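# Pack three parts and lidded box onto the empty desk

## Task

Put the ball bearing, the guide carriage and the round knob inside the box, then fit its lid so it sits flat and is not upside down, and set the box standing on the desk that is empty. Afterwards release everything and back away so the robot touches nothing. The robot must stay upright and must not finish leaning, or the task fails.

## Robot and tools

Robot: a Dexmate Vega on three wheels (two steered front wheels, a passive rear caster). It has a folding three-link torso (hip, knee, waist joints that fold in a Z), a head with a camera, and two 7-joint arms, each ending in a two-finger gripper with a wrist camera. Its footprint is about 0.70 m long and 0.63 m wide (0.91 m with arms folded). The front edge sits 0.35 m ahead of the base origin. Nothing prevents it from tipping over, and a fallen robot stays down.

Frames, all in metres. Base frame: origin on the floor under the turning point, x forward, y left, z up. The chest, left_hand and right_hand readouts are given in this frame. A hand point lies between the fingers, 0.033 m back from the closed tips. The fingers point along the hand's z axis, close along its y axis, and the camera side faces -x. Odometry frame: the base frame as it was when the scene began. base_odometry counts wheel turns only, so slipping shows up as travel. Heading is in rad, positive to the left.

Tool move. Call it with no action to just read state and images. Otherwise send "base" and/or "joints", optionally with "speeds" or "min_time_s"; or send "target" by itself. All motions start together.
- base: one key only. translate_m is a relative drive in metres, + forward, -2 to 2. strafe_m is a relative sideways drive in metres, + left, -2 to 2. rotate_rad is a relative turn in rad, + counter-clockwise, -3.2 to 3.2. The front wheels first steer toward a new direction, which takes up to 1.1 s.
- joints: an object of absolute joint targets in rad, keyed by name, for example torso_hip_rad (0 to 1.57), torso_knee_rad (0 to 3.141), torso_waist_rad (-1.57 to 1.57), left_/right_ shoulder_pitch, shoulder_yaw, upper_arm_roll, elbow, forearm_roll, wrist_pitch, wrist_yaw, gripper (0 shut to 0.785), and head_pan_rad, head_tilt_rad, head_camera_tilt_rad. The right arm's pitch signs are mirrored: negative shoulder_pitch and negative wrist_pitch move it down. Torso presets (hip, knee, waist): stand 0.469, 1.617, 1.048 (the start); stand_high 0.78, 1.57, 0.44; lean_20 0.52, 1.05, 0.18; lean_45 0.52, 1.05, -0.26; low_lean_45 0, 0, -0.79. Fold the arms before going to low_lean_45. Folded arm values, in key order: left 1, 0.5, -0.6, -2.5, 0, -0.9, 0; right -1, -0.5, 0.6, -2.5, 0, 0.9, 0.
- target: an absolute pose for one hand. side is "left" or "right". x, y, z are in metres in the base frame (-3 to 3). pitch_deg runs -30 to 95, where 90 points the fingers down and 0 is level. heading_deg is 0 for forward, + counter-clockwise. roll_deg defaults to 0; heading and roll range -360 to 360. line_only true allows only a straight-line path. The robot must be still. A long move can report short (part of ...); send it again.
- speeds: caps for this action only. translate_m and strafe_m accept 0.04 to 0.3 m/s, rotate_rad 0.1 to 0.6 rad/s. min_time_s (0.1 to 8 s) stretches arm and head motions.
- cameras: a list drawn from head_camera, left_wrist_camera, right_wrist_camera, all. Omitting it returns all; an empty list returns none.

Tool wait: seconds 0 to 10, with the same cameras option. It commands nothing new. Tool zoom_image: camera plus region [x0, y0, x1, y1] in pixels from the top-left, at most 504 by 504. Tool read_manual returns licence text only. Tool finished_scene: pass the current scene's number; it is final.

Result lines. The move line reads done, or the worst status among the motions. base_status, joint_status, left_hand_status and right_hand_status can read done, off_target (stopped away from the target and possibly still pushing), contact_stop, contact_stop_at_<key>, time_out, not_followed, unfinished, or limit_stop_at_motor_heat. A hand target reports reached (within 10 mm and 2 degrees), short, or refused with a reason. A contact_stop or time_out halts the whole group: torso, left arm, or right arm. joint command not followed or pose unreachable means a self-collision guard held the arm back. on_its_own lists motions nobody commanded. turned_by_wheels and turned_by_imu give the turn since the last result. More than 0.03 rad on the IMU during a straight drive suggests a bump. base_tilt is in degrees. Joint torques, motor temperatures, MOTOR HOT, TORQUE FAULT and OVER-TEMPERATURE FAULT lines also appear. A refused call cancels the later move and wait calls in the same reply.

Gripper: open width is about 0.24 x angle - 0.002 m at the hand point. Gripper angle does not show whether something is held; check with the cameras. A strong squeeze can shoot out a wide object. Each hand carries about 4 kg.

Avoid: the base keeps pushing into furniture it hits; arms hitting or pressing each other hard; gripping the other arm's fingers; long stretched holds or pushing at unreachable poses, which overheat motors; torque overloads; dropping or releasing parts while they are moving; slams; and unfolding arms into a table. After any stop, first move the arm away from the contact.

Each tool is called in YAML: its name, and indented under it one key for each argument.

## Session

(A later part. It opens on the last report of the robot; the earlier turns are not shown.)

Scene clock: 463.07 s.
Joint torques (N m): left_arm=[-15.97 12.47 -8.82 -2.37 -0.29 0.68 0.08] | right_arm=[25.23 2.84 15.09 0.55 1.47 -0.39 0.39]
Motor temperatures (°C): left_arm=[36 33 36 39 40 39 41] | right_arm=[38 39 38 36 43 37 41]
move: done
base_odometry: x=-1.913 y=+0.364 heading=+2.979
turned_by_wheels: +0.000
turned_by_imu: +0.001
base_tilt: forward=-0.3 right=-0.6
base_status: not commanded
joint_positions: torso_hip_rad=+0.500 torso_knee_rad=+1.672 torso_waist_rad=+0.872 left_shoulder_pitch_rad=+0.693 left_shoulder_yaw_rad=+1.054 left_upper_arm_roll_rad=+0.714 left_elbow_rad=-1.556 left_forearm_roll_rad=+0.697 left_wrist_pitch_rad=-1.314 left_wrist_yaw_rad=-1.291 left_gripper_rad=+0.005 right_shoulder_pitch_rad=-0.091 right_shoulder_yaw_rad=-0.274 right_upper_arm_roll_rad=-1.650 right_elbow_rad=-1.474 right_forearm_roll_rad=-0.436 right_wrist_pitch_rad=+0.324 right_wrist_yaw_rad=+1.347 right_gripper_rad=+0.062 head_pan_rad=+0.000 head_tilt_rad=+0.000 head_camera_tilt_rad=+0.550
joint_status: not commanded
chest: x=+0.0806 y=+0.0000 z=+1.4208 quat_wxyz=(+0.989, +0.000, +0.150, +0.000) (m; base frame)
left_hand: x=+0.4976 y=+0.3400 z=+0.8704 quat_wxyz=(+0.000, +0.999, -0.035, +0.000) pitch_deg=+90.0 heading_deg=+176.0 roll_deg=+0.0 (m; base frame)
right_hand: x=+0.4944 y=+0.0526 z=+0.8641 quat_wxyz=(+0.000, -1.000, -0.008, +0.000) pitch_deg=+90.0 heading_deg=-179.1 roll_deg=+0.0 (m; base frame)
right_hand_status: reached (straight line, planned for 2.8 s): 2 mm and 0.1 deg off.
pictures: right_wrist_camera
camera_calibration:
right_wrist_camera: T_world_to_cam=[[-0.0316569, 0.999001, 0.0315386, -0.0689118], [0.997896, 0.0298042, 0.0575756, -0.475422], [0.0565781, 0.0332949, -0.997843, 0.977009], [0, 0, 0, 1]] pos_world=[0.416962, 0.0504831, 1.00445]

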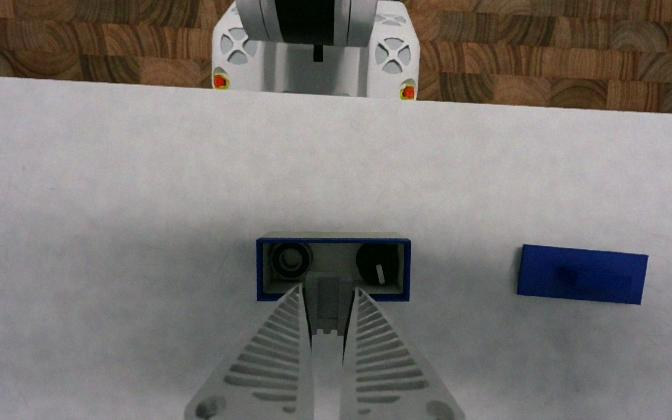

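move:
  target: {"side": "right", "x": 0.4945, "y": 0.0545, "z": 0.82, "pitch_deg": 90, "heading_deg": 180.8, "line_only": true}
  cameras: ["right_wrist_camera"]

zoom_image:
  camera: "right_wrist_camera"
  region: [210, 220, 450, 370]

Scene clock: 467.73 s.
Joint torques (N m): left_arm=[-14.14 8.47 -8.37 -4.27 -0.57 0.04 0.1] | right_arm=[10.57 6.11 8.26 -0.54 0.34 0.35 -0.01]
Motor temperatures (°C): left_arm=[36 33 36 39 40 39 41] | right_arm=[38 39 38 36 43 37 41]
move: done
base_odometry: x=-1.913 y=+0.364 heading=+2.979
turned_by_wheels: +0.000
turned_by_imu: +0.001
base_tilt: forward=-0.3 right=-0.8
base_status: not commanded
joint_positions: torso_hip_rad=+0.500 torso_knee_rad=+1.672 torso_waist_rad=+0.872 left_shoulder_pitch_rad=+0.693 left_shoulder_yaw_rad=+1.054 left_upper_arm_roll_rad=+0.714 left_elbow_rad=-1.556 left_forearm_roll_rad=+0.697 left_wrist_pitch_rad=-1.314 left_wrist_yaw_rad=-1.291 left_gripper_rad=+0.005 right_shoulder_pitch_rad=-0.139 right_shoulder_yaw_rad=-0.224 right_upper_arm_roll_rad=-1.688 right_elbow_rad=-1.355 right_forearm_roll_rad=-0.498 right_wrist_pitch_rad=+0.355 right_wrist_yaw_rad=+1.263 right_gripper_rad=+0.062 head_pan_rad=+0.000 head_tilt_rad=+0.000 head_camera_tilt_rad=+0.550
joint_status: not commanded
chest: x=+0.0806 y=+0.0000 z=+1.4208 quat_wxyz=(+0.989, +0.000, +0.150, +0.000) (m; base frame)
left_hand: x=+0.4976 y=+0.3400 z=+0.8704 quat_wxyz=(+0.000, +0.999, -0.035, +0.000) pitch_deg=+90.0 heading_deg=+176.0 roll_deg=+0.0 (m; base frame)
right_hand: x=+0.4947 y=+0.0545 z=+0.8221 quat_wxyz=(+0.000, -1.000, -0.007, +0.000) pitch_deg=+90.0 heading_deg=-179.2 roll_deg=+0.0 (m; base frame)
right_hand_status: reached (straight line, planned for 0.7 s): 2 mm and 0.0 deg off.
pictures: right_wrist_camera
camera_calibration:
right_wrist_camera: T_world_to_cam=[[-0.030373, 0.999039, 0.0315911, -0.0702658], [0.997913, 0.0285065, 0.0579419, -0.473659], [0.0569857, 0.033285, -0.99782, 0.934821], [0, 0, 0, 1]] pos_world=[0.417265, 0.0525852, 0.962447]

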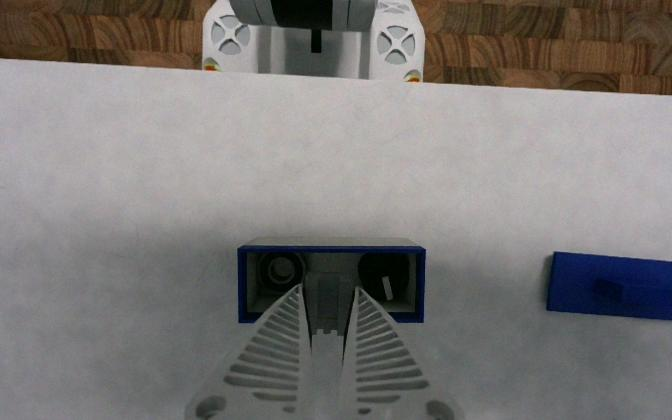

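Scaled by 2.100 from the camera's 672x420 image, which has a finer 960x600 frame.

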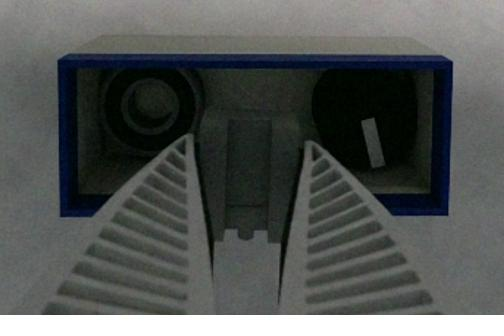

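zoom_image:
  camera: "right_wrist_camera"
  region: [285, 260, 375, 345]

Scaled by 5.600 from the camera's 672x420 image, which has a finer 960x600 frame.

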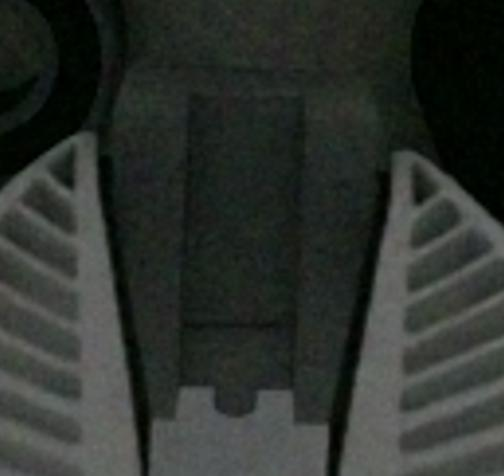

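move:
  target: {"side": "right", "x": 0.4933, "y": 0.0543, "z": 0.787, "pitch_deg": 90, "heading_deg": 180.8, "line_only": true}
  cameras: ["right_wrist_camera"]

zoom_image:
  camera: "right_wrist_camera"
  region: [210, 230, 450, 380]

Scene clock: 477.40 s.
Joint torques (N m): left_arm=[-16.17 11.58 -9.48 -3.96 -1.46 0 -0.71] | right_arm=[11.9 4.74 5.85 0.19 -0.22 1.09 0.08]
Motor temperatures (°C): left_arm=[36 33 36 39 40 39 41] | right_arm=[37 39 38 36 43 37 41]
move: done
base_odometry: x=-1.913 y=+0.364 heading=+2.979
turned_by_wheels: +0.000
turned_by_imu: +0.001
base_tilt: forward=-0.3 right=-0.7
base_status: not commanded
joint_positions: torso_hip_rad=+0.500 torso_knee_rad=+1.672 torso_waist_rad=+0.872 left_shoulder_pitch_rad=+0.693 left_shoulder_yaw_rad=+1.054 left_upper_arm_roll_rad=+0.714 left_elbow_rad=-1.556 left_forearm_roll_rad=+0.697 left_wrist_pitch_rad=-1.314 left_wrist_yaw_rad=-1.291 left_gripper_rad=+0.005 right_shoulder_pitch_rad=-0.178 right_shoulder_yaw_rad=-0.182 right_upper_arm_roll_rad=-1.718 right_elbow_rad=-1.252 right_forearm_roll_rad=-0.545 right_wrist_pitch_rad=+0.381 right_wrist_yaw_rad=+1.192 right_gripper_rad=+0.062 head_pan_rad=+0.000 head_tilt_rad=+0.000 head_camera_tilt_rad=+0.550
joint_status: not commanded
chest: x=+0.0806 y=+0.0000 z=+1.4208 quat_wxyz=(+0.989, +0.000, +0.150, +0.000) (m; base frame)
left_hand: x=+0.4976 y=+0.3400 z=+0.8704 quat_wxyz=(+0.000, +0.999, -0.035, +0.000) pitch_deg=+90.0 heading_deg=+176.0 roll_deg=+0.0 (m; base frame)
right_hand: x=+0.4935 y=+0.0544 z=+0.7889 quat_wxyz=(+0.000, -1.000, -0.007, +0.000) pitch_deg=+90.0 heading_deg=-179.2 roll_deg=+0.0 (m; base frame)
right_hand_status: reached (straight line, planned for 0.7 s): 2 mm and 0.0 deg off.
pictures: right_wrist_camera
camera_calibration:
right_wrist_camera: T_world_to_cam=[[-0.030373, 0.999039, 0.0315911, -0.0690505], [0.997913, 0.0285065, 0.0579419, -0.470526], [0.0569857, 0.033285, -0.99782, 0.901668], [0, 0, 0, 1]] pos_world=[0.416065, 0.0523852, 0.929147]

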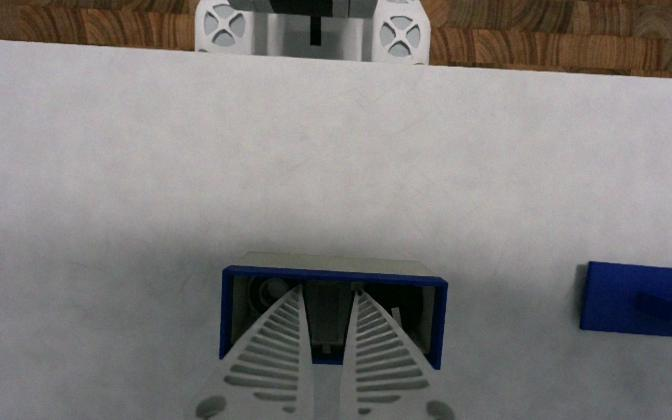

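Scaled by 2.100 from the camera's 672x420 image, which has a finer 960x600 frame.

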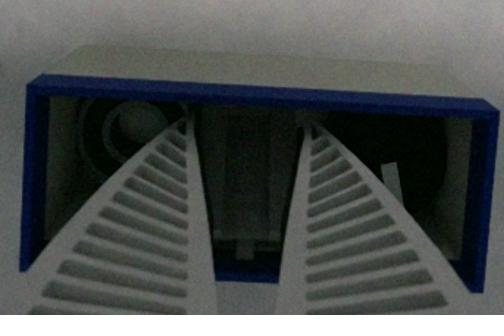

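zoom_image:
  camera: "right_wrist_camera"
  region: [215, 245, 335, 370]

zoom_image:
  camera: "right_wrist_camera"
  region: [330, 245, 450, 370]

Scaled by 4.032 from the camera's 672x420 image, which has a finer 960x600 frame.

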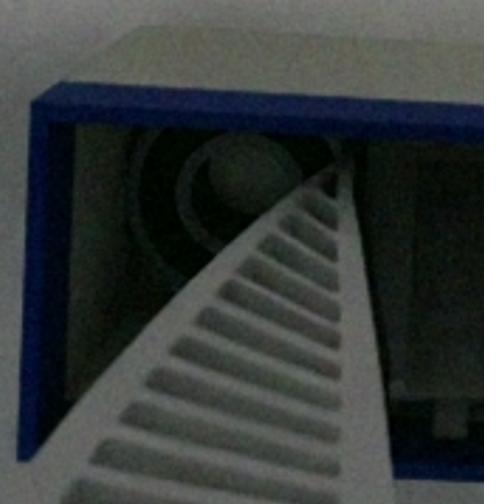

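Scaled by 4.032 from the camera's 672x420 image, which has a finer 960x600 frame.

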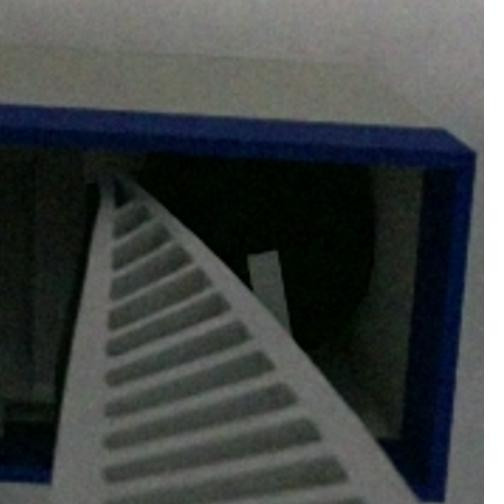

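move:
  cameras: ["head_camera", "right_wrist_camera", "left_wrist_camera"]

zoom_image:
  camera: "right_wrist_camera"
  region: [290, 260, 370, 360]

zoom_image:
  camera: "head_camera"
  region: [360, 290, 500, 390]

Scene clock: 485.33 s.
Joint torques (N m): left_arm=[-12.32 7.4 -7.06 -3.5 -0.09 -0.98 0.05] | right_arm=[10.69 4.69 7.25 0.05 0.72 -0.22 -0.51]
Motor temperatures (°C): left_arm=[36 33 36 39 40 39 41] | right_arm=[37 39 38 36 43 37 41]
base_odometry: x=-1.913 y=+0.364 heading=+2.979
turned_by_wheels: +0.000
turned_by_imu: +0.000
base_tilt: forward=-0.3 right=-0.7
base_status: not commanded
joint_positions: torso_hip_rad=+0.500 torso_knee_rad=+1.672 torso_waist_rad=+0.872 left_shoulder_pitch_rad=+0.693 left_shoulder_yaw_rad=+1.054 left_upper_arm_roll_rad=+0.714 left_elbow_rad=-1.556 left_forearm_roll_rad=+0.697 left_wrist_pitch_rad=-1.314 left_wrist_yaw_rad=-1.291 left_gripper_rad=+0.005 right_shoulder_pitch_rad=-0.180 right_shoulder_yaw_rad=-0.179 right_upper_arm_roll_rad=-1.719 right_elbow_rad=-1.246 right_forearm_roll_rad=-0.547 right_wrist_pitch_rad=+0.383 right_wrist_yaw_rad=+1.188 right_gripper_rad=+0.062 head_pan_rad=+0.000 head_tilt_rad=+0.000 head_camera_tilt_rad=+0.550
joint_status: not commanded
chest: x=+0.0806 y=+0.0000 z=+1.4208 quat_wxyz=(+0.989, +0.000, +0.150, +0.000) (m; base frame)
left_hand: x=+0.4976 y=+0.3400 z=+0.8704 quat_wxyz=(+0.000, +0.999, -0.035, +0.000) pitch_deg=+90.0 heading_deg=+176.0 roll_deg=+0.0 (m; base frame)
right_hand: x=+0.4934 y=+0.0543 z=+0.7871 quat_wxyz=(+0.000, -1.000, -0.007, +0.000) pitch_deg=+90.0 heading_deg=-179.2 roll_deg=+0.0 (m; base frame)
right_hand_status: reached (straight line, planned for 0.7 s): 0 mm and 0.0 deg off.
pictures: head_camera, left_wrist_camera, right_wrist_camera
camera_calibration:
head_camera: T_world_to_cam=[[-0.0190616, -0.999016, 0.0400507, -0.0372978], [-0.753425, -0.0119806, -0.657425, 1.05226], [0.657258, -0.0427067, -0.752455, 1.06684], [0, 0, 0, 1]] pos_world=[0.0908964, 0.0209071, 1.49603]
left_wrist_camera: T_world_to_cam=[[0.0543925, 0.998489, 0.00781189, -0.378354], [0.991279, -0.0549369, 0.119785, -0.518967], [0.120033, 0.00122834, -0.992769, 0.964846], [0, 0, 0, 1]] pos_world=[0.419207, 0.348086, 1.02299]
right_wrist_camera: T_world_to_cam=[[-0.0304682, 0.99904, 0.0314833, -0.0687598], [0.997904, 0.0286045, 0.0580412, -0.470419], [0.0570849, 0.0331857, -0.997818, 0.899943], [0, 0, 0, 1]] pos_world=[0.415965, 0.0522846, 0.927447]

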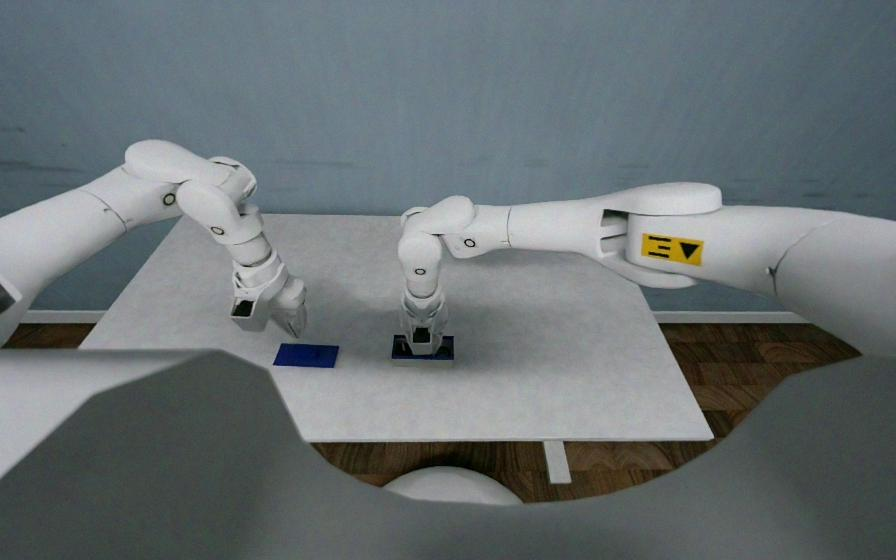

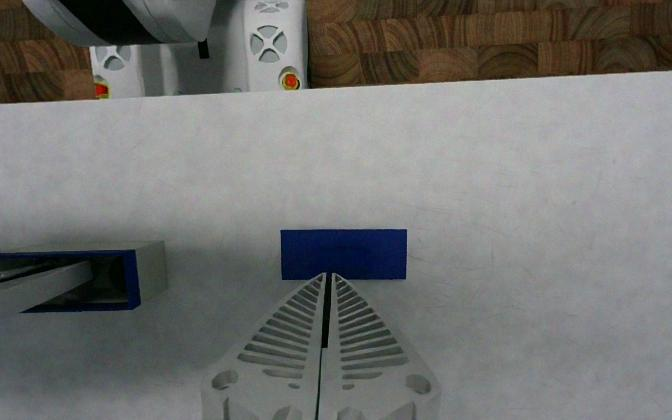

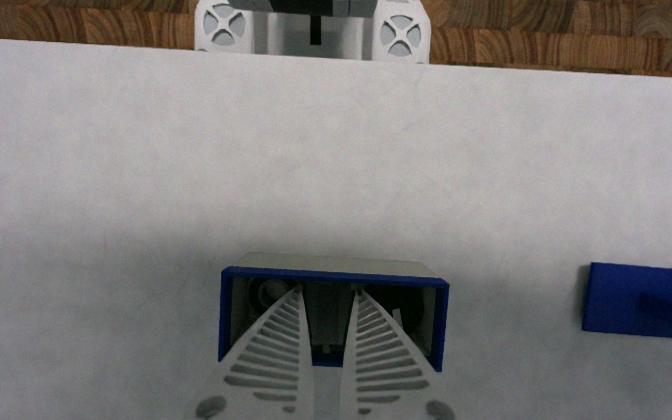

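Scaled by 5.040 from the camera's 672x420 image, which has a finer 960x600 frame.

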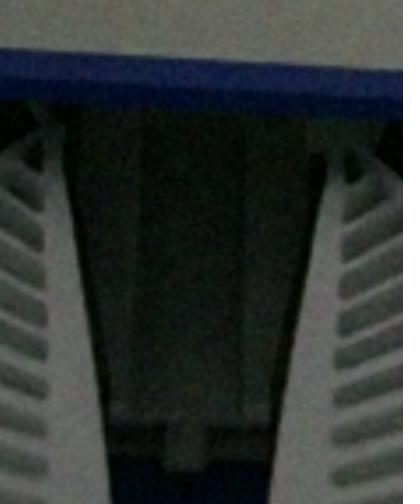

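Scaled by 3.600 from the camera's 896x560 image, which has a finer 960x600 frame.

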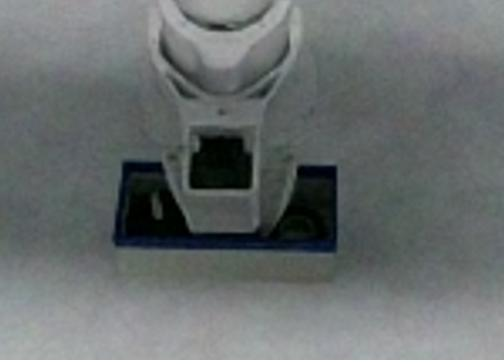

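move:
  target: {"side": "right", "x": 0.4972, "y": 0.0546, "z": 0.787, "pitch_deg": 90, "heading_deg": 177.8, "line_only": true}
  cameras: ["right_wrist_camera"]

zoom_image:
  camera: "right_wrist_camera"
  region: [205, 245, 455, 370]

zoom_image:
  camera: "right_wrist_camera"
  region: [290, 250, 370, 350]

Scene clock: 498.27 s.
Joint torques (N m): left_arm=[-17.75 11.64 -9.97 -4.34 -0.47 -0.11 -0.21] | right_arm=[13.15 7.62 14.01 -0.33 0.57 -1.07 0.43]
Motor temperatures (°C): left_arm=[36 33 36 39 40 39 41] | right_arm=[37 39 38 36 43 37 41]
move: done
base_odometry: x=-1.913 y=+0.364 heading=+2.979
turned_by_wheels: +0.000
turned_by_imu: +0.001
base_tilt: forward=-0.2 right=-0.6
base_status: not commanded
joint_positions: torso_hip_rad=+0.500 torso_knee_rad=+1.672 torso_waist_rad=+0.872 left_shoulder_pitch_rad=+0.693 left_shoulder_yaw_rad=+1.054 left_upper_arm_roll_rad=+0.714 left_elbow_rad=-1.556 left_forearm_roll_rad=+0.697 left_wrist_pitch_rad=-1.314 left_wrist_yaw_rad=-1.291 left_gripper_rad=+0.005 right_shoulder_pitch_rad=-0.187 right_shoulder_yaw_rad=-0.178 right_upper_arm_roll_rad=-1.710 right_elbow_rad=-1.240 right_forearm_roll_rad=-0.537 right_wrist_pitch_rad=+0.348 right_wrist_yaw_rad=+1.198 right_gripper_rad=+0.062 head_pan_rad=+0.000 head_tilt_rad=+0.000 head_camera_tilt_rad=+0.550
joint_status: not commanded
chest: x=+0.0806 y=+0.0000 z=+1.4208 quat_wxyz=(+0.989, +0.000, +0.150, +0.000) (m; base frame)
left_hand: x=+0.4976 y=+0.3400 z=+0.8704 quat_wxyz=(+0.000, +0.999, -0.035, +0.000) pitch_deg=+90.0 heading_deg=+176.0 roll_deg=+0.0 (m; base frame)
right_hand: x=+0.4967 y=+0.0545 z=+0.7870 quat_wxyz=(+0.000, -1.000, +0.015, +0.000) pitch_deg=+90.0 heading_deg=+178.2 roll_deg=+0.0 (m; base frame)
right_hand_status: reached (straight line, planned for 0.4 s): 1 mm and 0.4 deg off.
pictures: right_wrist_camera
camera_calibration:
right_wrist_camera: T_world_to_cam=[[0.0141027, 0.999413, 0.0312337, -0.0907873], [0.998189, -0.0158987, 0.0580182, -0.471346], [0.0584807, 0.0303589, -0.997827, 0.899019], [0, 0, 0, 1]] pos_world=[0.419197, 0.0559469, 0.927247]

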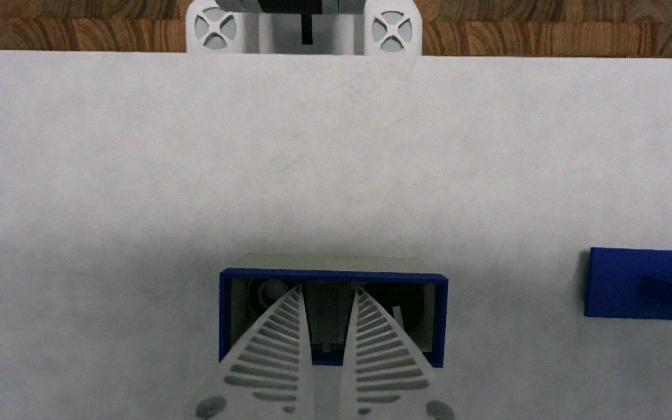

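Scaled by 2.016 from the camera's 672x420 image, which has a finer 960x600 frame.

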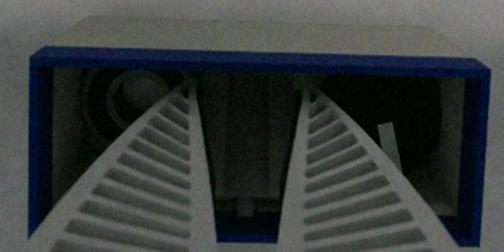

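Scaled by 5.040 from the camera's 672x420 image, which has a finer 960x600 frame.

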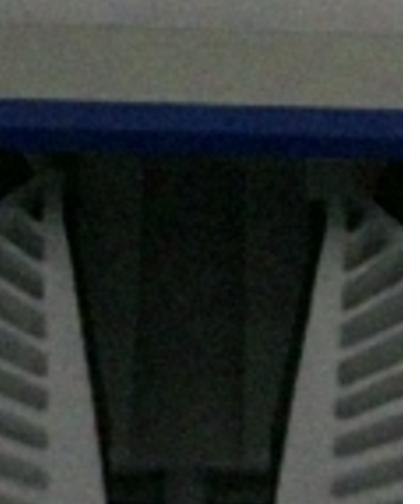

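move:
  target: {"side": "right", "x": 0.4990, "y": 0.0546, "z": 0.776, "pitch_deg": 90, "heading_deg": 176.8, "line_only": true}
  cameras: ["right_wrist_camera"]

zoom_image:
  camera: "right_wrist_camera"
  region: [205, 245, 455, 370]

zoom_image:
  camera: "right_wrist_camera"
  region: [290, 260, 370, 360]

Scene clock: 502.50 s.
Joint torques (N m): left_arm=[-12.37 8.87 -8.41 -3.97 -1.06 -0.67 0.13] | right_arm=[8.73 5.06 7.27 0.95 0.22 -0.1 -0.53]
Motor temperatures (°C): left_arm=[36 33 36 39 40 39 41] | right_arm=[37 39 38 36 43 37 41]
move: done
base_odometry: x=-1.913 y=+0.364 heading=+2.979
turned_by_wheels: +0.000
turned_by_imu: +0.001
base_tilt: forward=-0.2 right=-0.8
base_status: not commanded
joint_positions: torso_hip_rad=+0.500 torso_knee_rad=+1.672 torso_waist_rad=+0.872 left_shoulder_pitch_rad=+0.693 left_shoulder_yaw_rad=+1.054 left_upper_arm_roll_rad=+0.714 left_elbow_rad=-1.556 left_forearm_roll_rad=+0.697 left_wrist_pitch_rad=-1.314 left_wrist_yaw_rad=-1.291 left_gripper_rad=+0.005 right_shoulder_pitch_rad=-0.201 right_shoulder_yaw_rad=-0.160 right_upper_arm_roll_rad=-1.713 right_elbow_rad=-1.196 right_forearm_roll_rad=-0.544 right_wrist_pitch_rad=+0.343 right_wrist_yaw_rad=+1.179 right_gripper_rad=+0.062 head_pan_rad=+0.000 head_tilt_rad=+0.000 head_camera_tilt_rad=+0.550
joint_status: not commanded
chest: x=+0.0806 y=+0.0000 z=+1.4208 quat_wxyz=(+0.989, +0.000, +0.150, +0.000) (m; base frame)
left_hand: x=+0.4976 y=+0.3400 z=+0.8704 quat_wxyz=(+0.000, +0.999, -0.035, +0.000) pitch_deg=+90.0 heading_deg=+176.0 roll_deg=+0.0 (m; base frame)
right_hand: x=+0.4988 y=+0.0546 z=+0.7774 quat_wxyz=(+0.000, -1.000, +0.027, +0.000) pitch_deg=+90.0 heading_deg=+176.9 roll_deg=+0.0 (m; base frame)
right_hand_status: reached (straight line, planned for 0.5 s): 1 mm and 0.1 deg off.
pictures: right_wrist_camera
camera_calibration:
right_wrist_camera: T_world_to_cam=[[0.0366995, 0.998827, 0.0315884, -0.102268], [0.997582, -0.0384842, 0.057877, -0.471284], [0.0590248, 0.0293879, -0.997824, 0.889175], [0, 0, 0, 1]] pos_world=[0.421414, 0.0578799, 0.917747]

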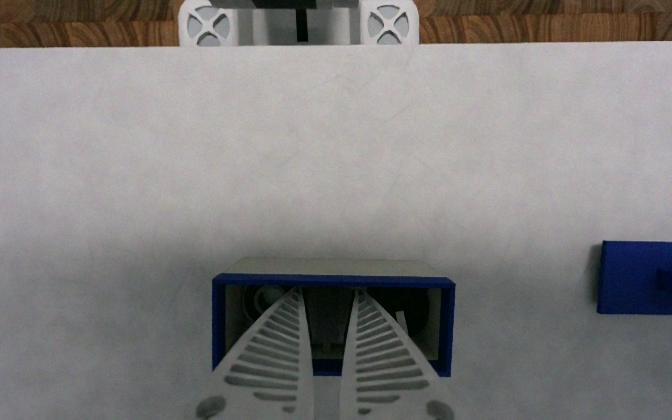

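Scaled by 2.016 from the camera's 672x420 image, which has a finer 960x600 frame.

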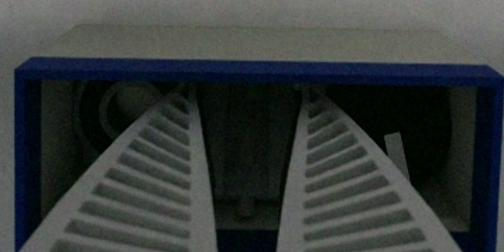

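Scaled by 5.040 from the camera's 672x420 image, which has a finer 960x600 frame.

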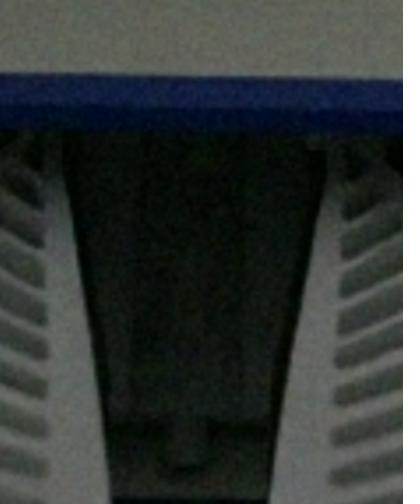

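move:
  target: {"side": "right", "x": 0.4990, "y": 0.0546, "z": 0.7705, "pitch_deg": 90, "heading_deg": 176.8, "line_only": true}
  cameras: ["right_wrist_camera"]

zoom_image:
  camera: "right_wrist_camera"
  region: [205, 245, 455, 370]

zoom_image:
  camera: "right_wrist_camera"
  region: [290, 260, 370, 360]

Scene clock: 505.37 s.
Joint torques (N m): left_arm=[-14.03 10.1 -10.07 -1.64 -0.8 -0.83 0.07] | right_arm=[7.06 4.09 3.73 1.76 -0.31 0.66 -0.15]
Motor temperatures (°C): left_arm=[36 33 36 39 40 39 41] | right_arm=[37 39 38 36 43 37 41]
move: done
base_odometry: x=-1.913 y=+0.364 heading=+2.979
turned_by_wheels: +0.000
turned_by_imu: +0.000
base_tilt: forward=-0.3 right=-0.7
base_status: not commanded
joint_positions: torso_hip_rad=+0.500 torso_knee_rad=+1.672 torso_waist_rad=+0.872 left_shoulder_pitch_rad=+0.693 left_shoulder_yaw_rad=+1.054 left_upper_arm_roll_rad=+0.714 left_elbow_rad=-1.556 left_forearm_roll_rad=+0.697 left_wrist_pitch_rad=-1.314 left_wrist_yaw_rad=-1.291 left_gripper_rad=+0.005 right_shoulder_pitch_rad=-0.207 right_shoulder_yaw_rad=-0.150 right_upper_arm_roll_rad=-1.717 right_elbow_rad=-1.174 right_forearm_roll_rad=-0.550 right_wrist_pitch_rad=+0.347 right_wrist_yaw_rad=+1.166 right_gripper_rad=+0.062 head_pan_rad=+0.000 head_tilt_rad=+0.000 head_camera_tilt_rad=+0.550
joint_status: not commanded
chest: x=+0.0805 y=+0.0000 z=+1.4208 quat_wxyz=(+0.989, +0.000, +0.150, +0.000) (m; base frame)
left_hand: x=+0.4976 y=+0.3400 z=+0.8704 quat_wxyz=(+0.000, +0.999, -0.035, +0.000) pitch_deg=+90.0 heading_deg=+176.0 roll_deg=+0.0 (m; base frame)
right_hand: x=+0.4992 y=+0.0548 z=+0.7722 quat_wxyz=(+0.000, -1.000, +0.028, +0.000) pitch_deg=+90.0 heading_deg=+176.8 roll_deg=+0.0 (m; base frame)
right_hand_status: reached (straight line, planned for 0.4 s): 2 mm and 0.0 deg off.
pictures: right_wrist_camera
camera_calibration:
right_wrist_camera: T_world_to_cam=[[0.0390728, 0.998726, 0.0319241, -0.10372], [0.997467, -0.0408841, 0.0582072, -0.471387], [0.0594383, 0.0295689, -0.997794, 0.883748], [0, 0, 0, 1]] pos_world=[0.421717, 0.0581845, 0.912547]

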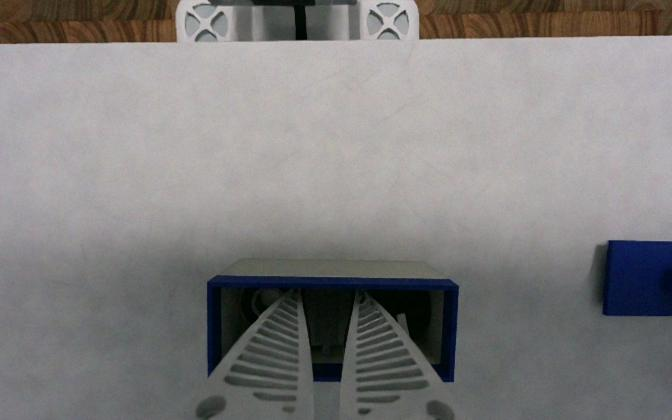

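Scaled by 2.016 from the camera's 672x420 image, which has a finer 960x600 frame.

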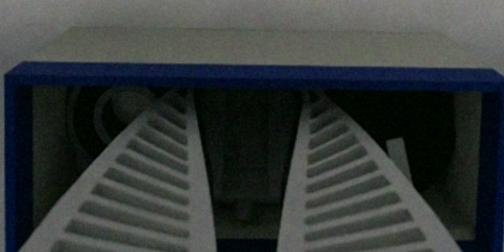

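Scaled by 5.040 from the camera's 672x420 image, which has a finer 960x600 frame.

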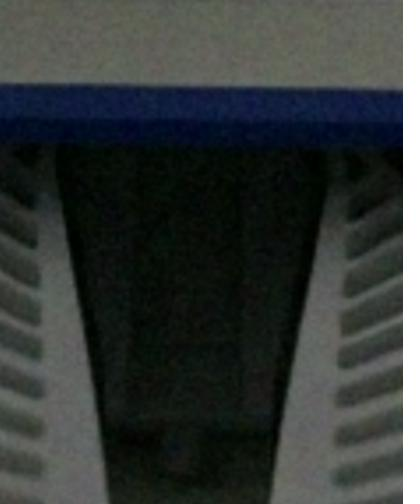

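move:
  target: {"side": "right", "x": 0.4990, "y": 0.0546, "z": 0.768, "pitch_deg": 90, "heading_deg": 176.8, "line_only": true}
  cameras: ["right_wrist_camera"]

zoom_image:
  camera: "right_wrist_camera"
  region: [290, 260, 370, 360]

Scene clock: 507.73 s.
Joint torques (N m): left_arm=[-17.17 9.16 -8.8 -3.64 -1.14 -0.64 0.05] | right_arm=[6.6 4.26 2.98 2.77 0 -0.7 -0.42]
Motor temperatures (°C): left_arm=[36 33 36 39 40 39 41] | right_arm=[37 39 38 36 43 37 41]
move: done
base_odometry: x=-1.913 y=+0.364 heading=+2.979
turned_by_wheels: +0.000
turned_by_imu: +0.000
base_tilt: forward=-0.3 right=-0.9
base_status: not commanded
joint_positions: torso_hip_rad=+0.500 torso_knee_rad=+1.672 torso_waist_rad=+0.872 left_shoulder_pitch_rad=+0.693 left_shoulder_yaw_rad=+1.054 left_upper_arm_roll_rad=+0.714 left_elbow_rad=-1.556 left_forearm_roll_rad=+0.697 left_wrist_pitch_rad=-1.314 left_wrist_yaw_rad=-1.291 left_gripper_rad=+0.005 right_shoulder_pitch_rad=-0.211 right_shoulder_yaw_rad=-0.145 right_upper_arm_roll_rad=-1.720 right_elbow_rad=-1.161 right_forearm_roll_rad=-0.554 right_wrist_pitch_rad=+0.351 right_wrist_yaw_rad=+1.159 right_gripper_rad=+0.062 head_pan_rad=+0.000 head_tilt_rad=+0.000 head_camera_tilt_rad=+0.550
joint_status: not commanded
chest: x=+0.0804 y=+0.0000 z=+1.4208 quat_wxyz=(+0.989, +0.000, +0.149, +0.000) (m; base frame)
left_hand: x=+0.4976 y=+0.3400 z=+0.8704 quat_wxyz=(+0.000, +0.999, -0.035, +0.000) pitch_deg=+90.0 heading_deg=+176.0 roll_deg=+0.0 (m; base frame)
right_hand: x=+0.4992 y=+0.0548 z=+0.7693 quat_wxyz=(+0.000, -1.000, +0.028, +0.000) pitch_deg=+90.0 heading_deg=+176.8 roll_deg=+0.0 (m; base frame)
right_hand_status: reached (straight line, planned for 0.3 s): 1 mm and 0.0 deg off.
pictures: right_wrist_camera
camera_calibration:
right_wrist_camera: T_world_to_cam=[[0.0391785, 0.998725, 0.0318255, -0.103583], [0.997469, -0.0409809, 0.0581092, -0.471218], [0.0593394, 0.0294684, -0.997803, 0.880804], [0, 0, 0, 1]] pos_world=[0.421817, 0.0581842, 0.909547]

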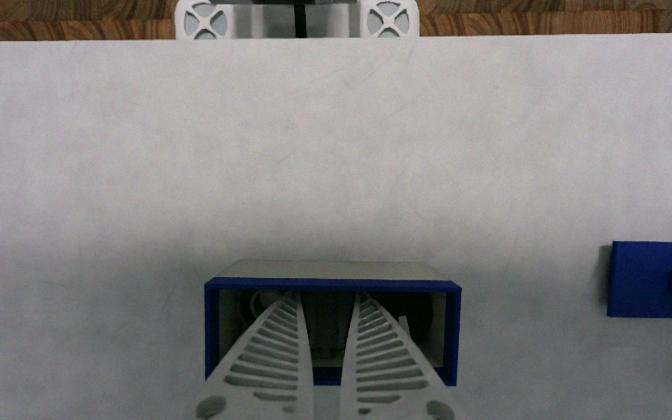

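Scaled by 5.040 from the camera's 672x420 image, which has a finer 960x600 frame.

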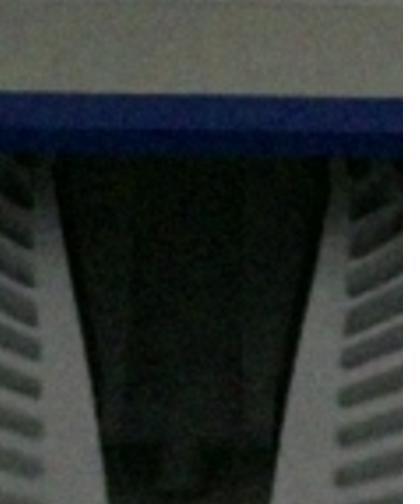

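move:
  joints: {"right_gripper_rad": 0.11}
  cameras: ["right_wrist_camera"]

zoom_image:
  camera: "right_wrist_camera"
  region: [290, 260, 370, 360]

move:
  joints: {"right_gripper_rad": 0.15}
  cameras: ["right_wrist_camera"]

zoom_image:
  camera: "right_wrist_camera"
  region: [205, 245, 455, 370]

Scene clock: 510.40 s.
Joint torques (N m): left_arm=[-14.6 8.62 -9.65 -3.4 -1.17 -0.47 -0.2] | right_arm=[7.09 2.78 4.45 2.65 -0.13 0.13 0.23]
Motor temperatures (°C): left_arm=[36 33 36 39 40 39 41] | right_arm=[37 39 38 36 43 37 41]
move: done
base_odometry: x=-1.913 y=+0.364 heading=+2.979
turned_by_wheels: +0.000
turned_by_imu: +0.000
base_tilt: forward=-0.4 right=-0.7
base_status: not commanded
joint_positions: torso_hip_rad=+0.500 torso_knee_rad=+1.672 torso_waist_rad=+0.872 left_shoulder_pitch_rad=+0.693 left_shoulder_yaw_rad=+1.054 left_upper_arm_roll_rad=+0.714 left_elbow_rad=-1.556 left_forearm_roll_rad=+0.697 left_wrist_pitch_rad=-1.314 left_wrist_yaw_rad=-1.291 left_gripper_rad=+0.005 right_shoulder_pitch_rad=-0.212 right_shoulder_yaw_rad=-0.143 right_upper_arm_roll_rad=-1.720 right_elbow_rad=-1.157 right_forearm_roll_rad=-0.555 right_wrist_pitch_rad=+0.352 right_wrist_yaw_rad=+1.157 right_gripper_rad=+0.110 head_pan_rad=+0.000 head_tilt_rad=+0.000 head_camera_tilt_rad=+0.550
joint_status: all done
chest: x=+0.0804 y=+0.0000 z=+1.4208 quat_wxyz=(+0.989, +0.000, +0.149, +0.000) (m; base frame)
left_hand: x=+0.4975 y=+0.3400 z=+0.8705 quat_wxyz=(+0.000, +0.999, -0.035, +0.000) pitch_deg=+90.0 heading_deg=+176.0 roll_deg=+0.0 (m; base frame)
right_hand: x=+0.4991 y=+0.0548 z=+0.7684 quat_wxyz=(+0.000, -1.000, +0.028, +0.000) pitch_deg=+90.0 heading_deg=+176.8 roll_deg=+0.0 (m; base frame)
pictures: right_wrist_camera
camera_calibration:
right_wrist_camera: T_world_to_cam=[[0.0391734, 0.998722, 0.0319253, -0.103639], [0.997469, -0.0409816, 0.0581051, -0.471062], [0.0593392, 0.0295683, -0.9978, 0.879903], [0, 0, 0, 1]] pos_world=[0.421717, 0.0581846, 0.908647]

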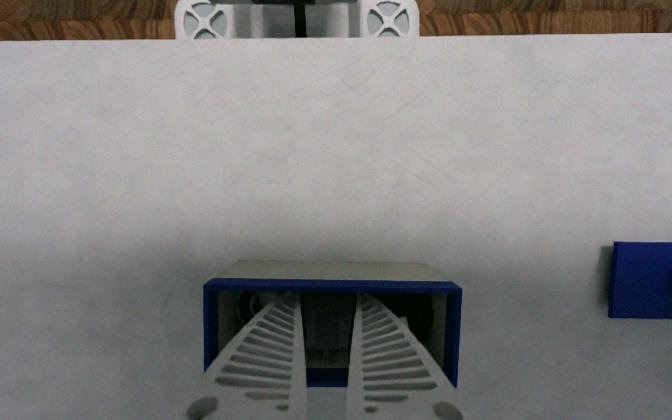

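Scaled by 5.040 from the camera's 672x420 image, which has a finer 960x600 frame.

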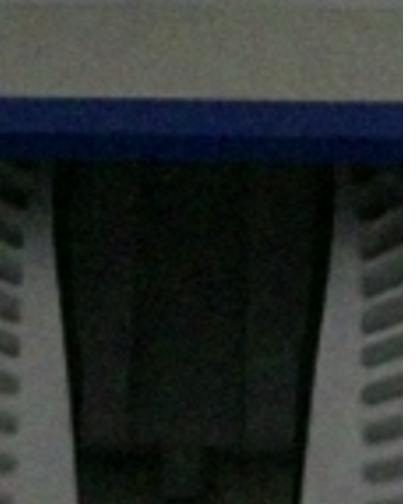

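Scene clock: 510.87 s.
Joint torques (N m): left_arm=[-15.91 8.08 -7.24 -5.4 -0.17 -0.46 0.11] | right_arm=[10.13 2.41 5.33 2.75 0.38 -0.05 0.37]
Motor temperatures (°C): left_arm=[36 33 36 39 40 39 41] | right_arm=[37 39 38 36 43 37 41]
move: done
base_odometry: x=-1.913 y=+0.364 heading=+2.979
turned_by_wheels: +0.000
turned_by_imu: +0.000
base_tilt: forward=-0.4 right=-0.8
base_status: not commanded
joint_positions: torso_hip_rad=+0.500 torso_knee_rad=+1.672 torso_waist_rad=+0.872 left_shoulder_pitch_rad=+0.693 left_shoulder_yaw_rad=+1.054 left_upper_arm_roll_rad=+0.714 left_elbow_rad=-1.556 left_forearm_roll_rad=+0.697 left_wrist_pitch_rad=-1.314 left_wrist_yaw_rad=-1.291 left_gripper_rad=+0.005 right_shoulder_pitch_rad=-0.212 right_shoulder_yaw_rad=-0.143 right_upper_arm_roll_rad=-1.720 right_elbow_rad=-1.157 right_forearm_roll_rad=-0.555 right_wrist_pitch_rad=+0.352 right_wrist_yaw_rad=+1.157 right_gripper_rad=+0.150 head_pan_rad=+0.000 head_tilt_rad=+0.000 head_camera_tilt_rad=+0.550
joint_status: all done
chest: x=+0.0804 y=+0.0000 z=+1.4208 quat_wxyz=(+0.989, +0.000, +0.149, +0.000) (m; base frame)
left_hand: x=+0.4975 y=+0.3400 z=+0.8705 quat_wxyz=(+0.000, +0.999, -0.035, +0.000) pitch_deg=+90.0 heading_deg=+176.0 roll_deg=+0.0 (m; base frame)
right_hand: x=+0.4991 y=+0.0547 z=+0.7683 quat_wxyz=(+0.000, -1.000, +0.028, +0.000) pitch_deg=+90.0 heading_deg=+176.8 roll_deg=+0.0 (m; base frame)
pictures: right_wrist_camera
camera_calibration:
right_wrist_camera: T_world_to_cam=[[0.0391785, 0.998725, 0.0318255, -0.103447], [0.997469, -0.0409809, 0.0581092, -0.471064], [0.0593394, 0.0294684, -0.997803, 0.879815], [0, 0, 0, 1]] pos_world=[0.421717, 0.0580842, 0.908547]

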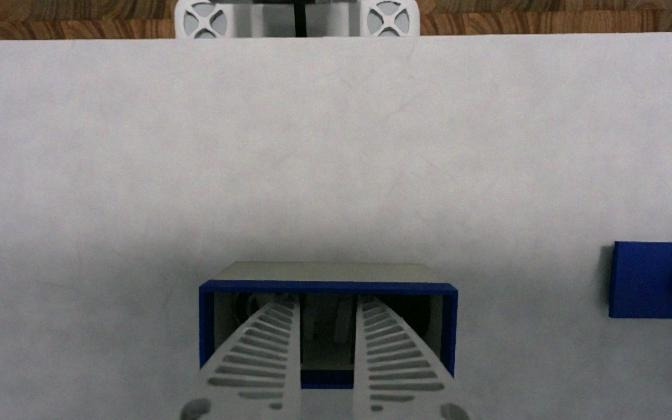

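Scaled by 2.016 from the camera's 672x420 image, which has a finer 960x600 frame.

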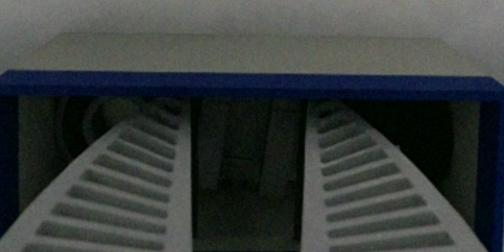

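zoom_image:
  camera: "right_wrist_camera"
  region: [285, 275, 375, 375]

Scaled by 5.040 from the camera's 672x420 image, which has a finer 960x600 frame.

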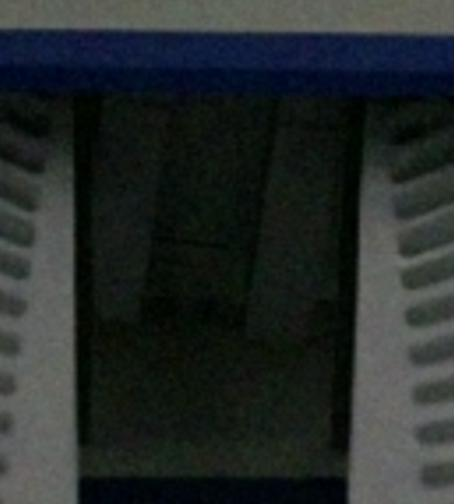

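move:
  target: {"side": "right", "x": 0.4990, "y": 0.0547, "z": 0.865, "pitch_deg": 90, "heading_deg": 176.8, "line_only": true}
  cameras: ["right_wrist_camera"]

zoom_image:
  camera: "right_wrist_camera"
  region: [240, 235, 330, 325]

zoom_image:
  camera: "right_wrist_camera"
  region: [325, 235, 415, 325]

Scene clock: 516.57 s.
Joint torques (N m): left_arm=[-12.25 10.49 -9.72 -3.88 -1.45 0.89 0.31] | right_arm=[25.47 2.18 14.3 -7.03 1.28 0.06 0.73]
Motor temperatures (°C): left_arm=[36 33 36 39 40 39 41] | right_arm=[37 39 38 36 43 37 41]
move: done
base_odometry: x=-1.913 y=+0.364 heading=+2.979
turned_by_wheels: +0.000
turned_by_imu: +0.001
base_tilt: forward=-0.4 right=-0.7
base_status: not commanded
joint_positions: torso_hip_rad=+0.500 torso_knee_rad=+1.672 torso_waist_rad=+0.872 left_shoulder_pitch_rad=+0.693 left_shoulder_yaw_rad=+1.054 left_upper_arm_roll_rad=+0.714 left_elbow_rad=-1.556 left_forearm_roll_rad=+0.697 left_wrist_pitch_rad=-1.314 left_wrist_yaw_rad=-1.291 left_gripper_rad=+0.005 right_shoulder_pitch_rad=-0.089 right_shoulder_yaw_rad=-0.265 right_upper_arm_roll_rad=-1.657 right_elbow_rad=-1.462 right_forearm_roll_rad=-0.418 right_wrist_pitch_rad=+0.255 right_wrist_yaw_rad=+1.345 right_gripper_rad=+0.150 head_pan_rad=+0.000 head_tilt_rad=+0.000 head_camera_tilt_rad=+0.550
joint_status: not commanded
chest: x=+0.0805 y=+0.0000 z=+1.4208 quat_wxyz=(+0.989, +0.000, +0.150, +0.000) (m; base frame)
left_hand: x=+0.4976 y=+0.3400 z=+0.8704 quat_wxyz=(+0.000, +0.999, -0.035, +0.000) pitch_deg=+90.0 heading_deg=+176.0 roll_deg=+0.0 (m; base frame)
right_hand: x=+0.4990 y=+0.0548 z=+0.8627 quat_wxyz=(+0.000, -1.000, +0.028, +0.000) pitch_deg=+90.0 heading_deg=+176.8 roll_deg=+0.0 (m; base frame)
right_hand_status: reached (straight line, planned for 1.3 s): 2 mm and 0.0 deg off.
pictures: right_wrist_camera
camera_calibration:
right_wrist_camera: T_world_to_cam=[[0.0394193, 0.998726, 0.031506, -0.106331], [0.997506, -0.0411794, 0.0573193, -0.47566], [0.0585436, 0.029168, -0.997859, 0.97452], [0, 0, 0, 1]] pos_world=[0.421614, 0.0581834, 1.00305]

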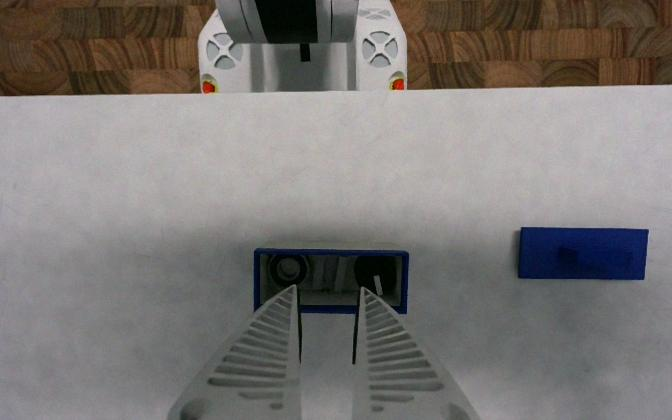

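Scaled by 5.600 from the camera's 672x420 image, which has a finer 960x600 frame.

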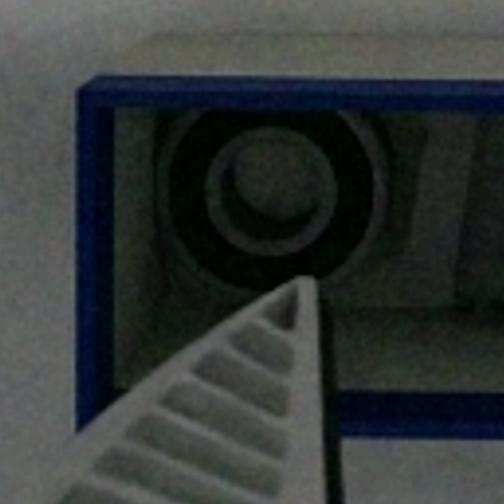

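Scaled by 5.600 from the camera's 672x420 image, which has a finer 960x600 frame.

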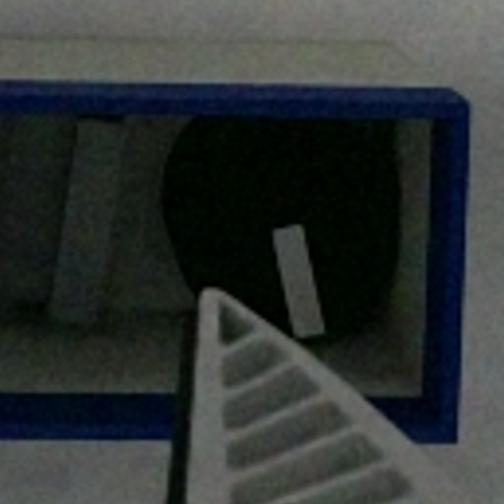

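move:
  target: {"side": "right", "x": 0.555, "y": 0.056, "z": 0.85, "pitch_deg": 90, "heading_deg": 177.5, "line_only": true}
  cameras: ["right_wrist_camera"]

zoom_image:
  camera: "right_wrist_camera"
  region: [240, 190, 330, 280]

zoom_image:
  camera: "right_wrist_camera"
  region: [320, 190, 410, 280]

Scene clock: 527.97 s.
Joint torques (N m): left_arm=[-14.51 11.86 -9.49 -6.36 -0.92 0.29 -0.1] | right_arm=[27.25 4.48 6.8 1.98 0.35 0.59 0.13]
Motor temperatures (°C): left_arm=[36 33 36 39 40 39 41] | right_arm=[37 39 38 36 43 37 41]
move: done
base_odometry: x=-1.913 y=+0.364 heading=+2.979
turned_by_wheels: +0.000
turned_by_imu: +0.001
base_tilt: forward=-0.2 right=-0.7
base_status: not commanded
joint_positions: torso_hip_rad=+0.500 torso_knee_rad=+1.672 torso_waist_rad=+0.872 left_shoulder_pitch_rad=+0.693 left_shoulder_yaw_rad=+1.054 left_upper_arm_roll_rad=+0.714 left_elbow_rad=-1.556 left_forearm_roll_rad=+0.697 left_wrist_pitch_rad=-1.314 left_wrist_yaw_rad=-1.291 left_gripper_rad=+0.005 right_shoulder_pitch_rad=-0.063 right_shoulder_yaw_rad=-0.107 right_upper_arm_roll_rad=-1.665 right_elbow_rad=-1.053 right_forearm_roll_rad=-0.421 right_wrist_pitch_rad=+0.504 right_wrist_yaw_rad=+1.241 right_gripper_rad=+0.150 head_pan_rad=+0.000 head_tilt_rad=+0.000 head_camera_tilt_rad=+0.550
joint_status: not commanded
chest: x=+0.0805 y=+0.0000 z=+1.4208 quat_wxyz=(+0.989, +0.000, +0.150, +0.000) (m; base frame)
left_hand: x=+0.4976 y=+0.3400 z=+0.8704 quat_wxyz=(+0.000, +0.999, -0.035, +0.000) pitch_deg=+90.0 heading_deg=+176.0 roll_deg=+0.0 (m; base frame)
right_hand: x=+0.5541 y=+0.0561 z=+0.8499 quat_wxyz=(+0.000, -1.000, +0.022, +0.000) pitch_deg=+90.0 heading_deg=+177.5 roll_deg=+0.0 (m; base frame)
right_hand_status: reached (straight line, planned for 1.6 s): 1 mm and 0.0 deg off.
pictures: right_wrist_camera
camera_calibration:
right_wrist_camera: T_world_to_cam=[[0.0272132, 0.999134, 0.0314909, -0.102675], [0.997924, -0.0289926, 0.0575028, -0.531059], [0.058366, 0.0298607, -0.997849, 0.958539], [0, 0, 0, 1]] pos_world=[0.476805, 0.0585663, 0.990248]

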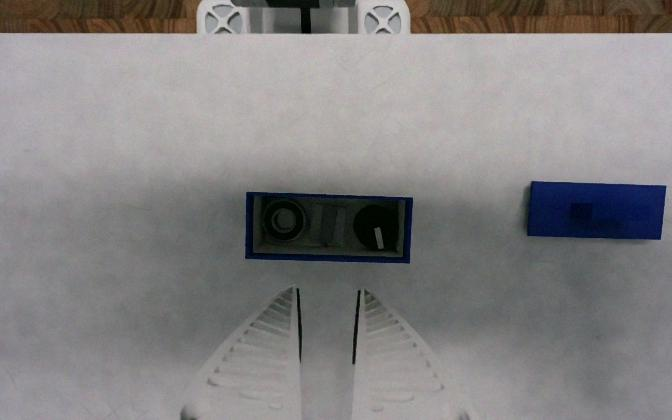

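Scaled by 5.600 from the camera's 672x420 image, which has a finer 960x600 frame.

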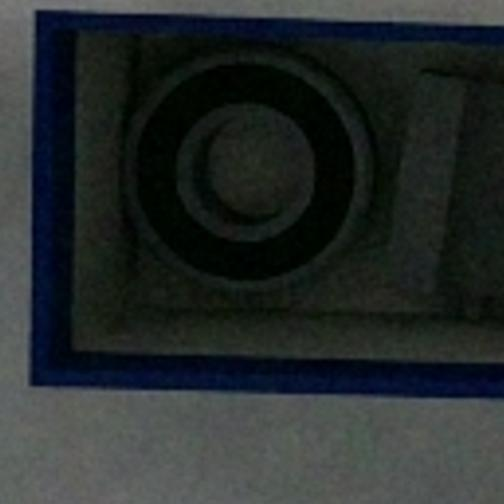

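Scaled by 5.600 from the camera's 672x420 image, which has a finer 960x600 frame.

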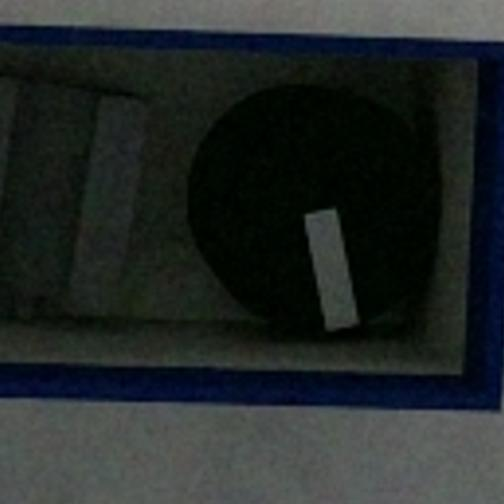

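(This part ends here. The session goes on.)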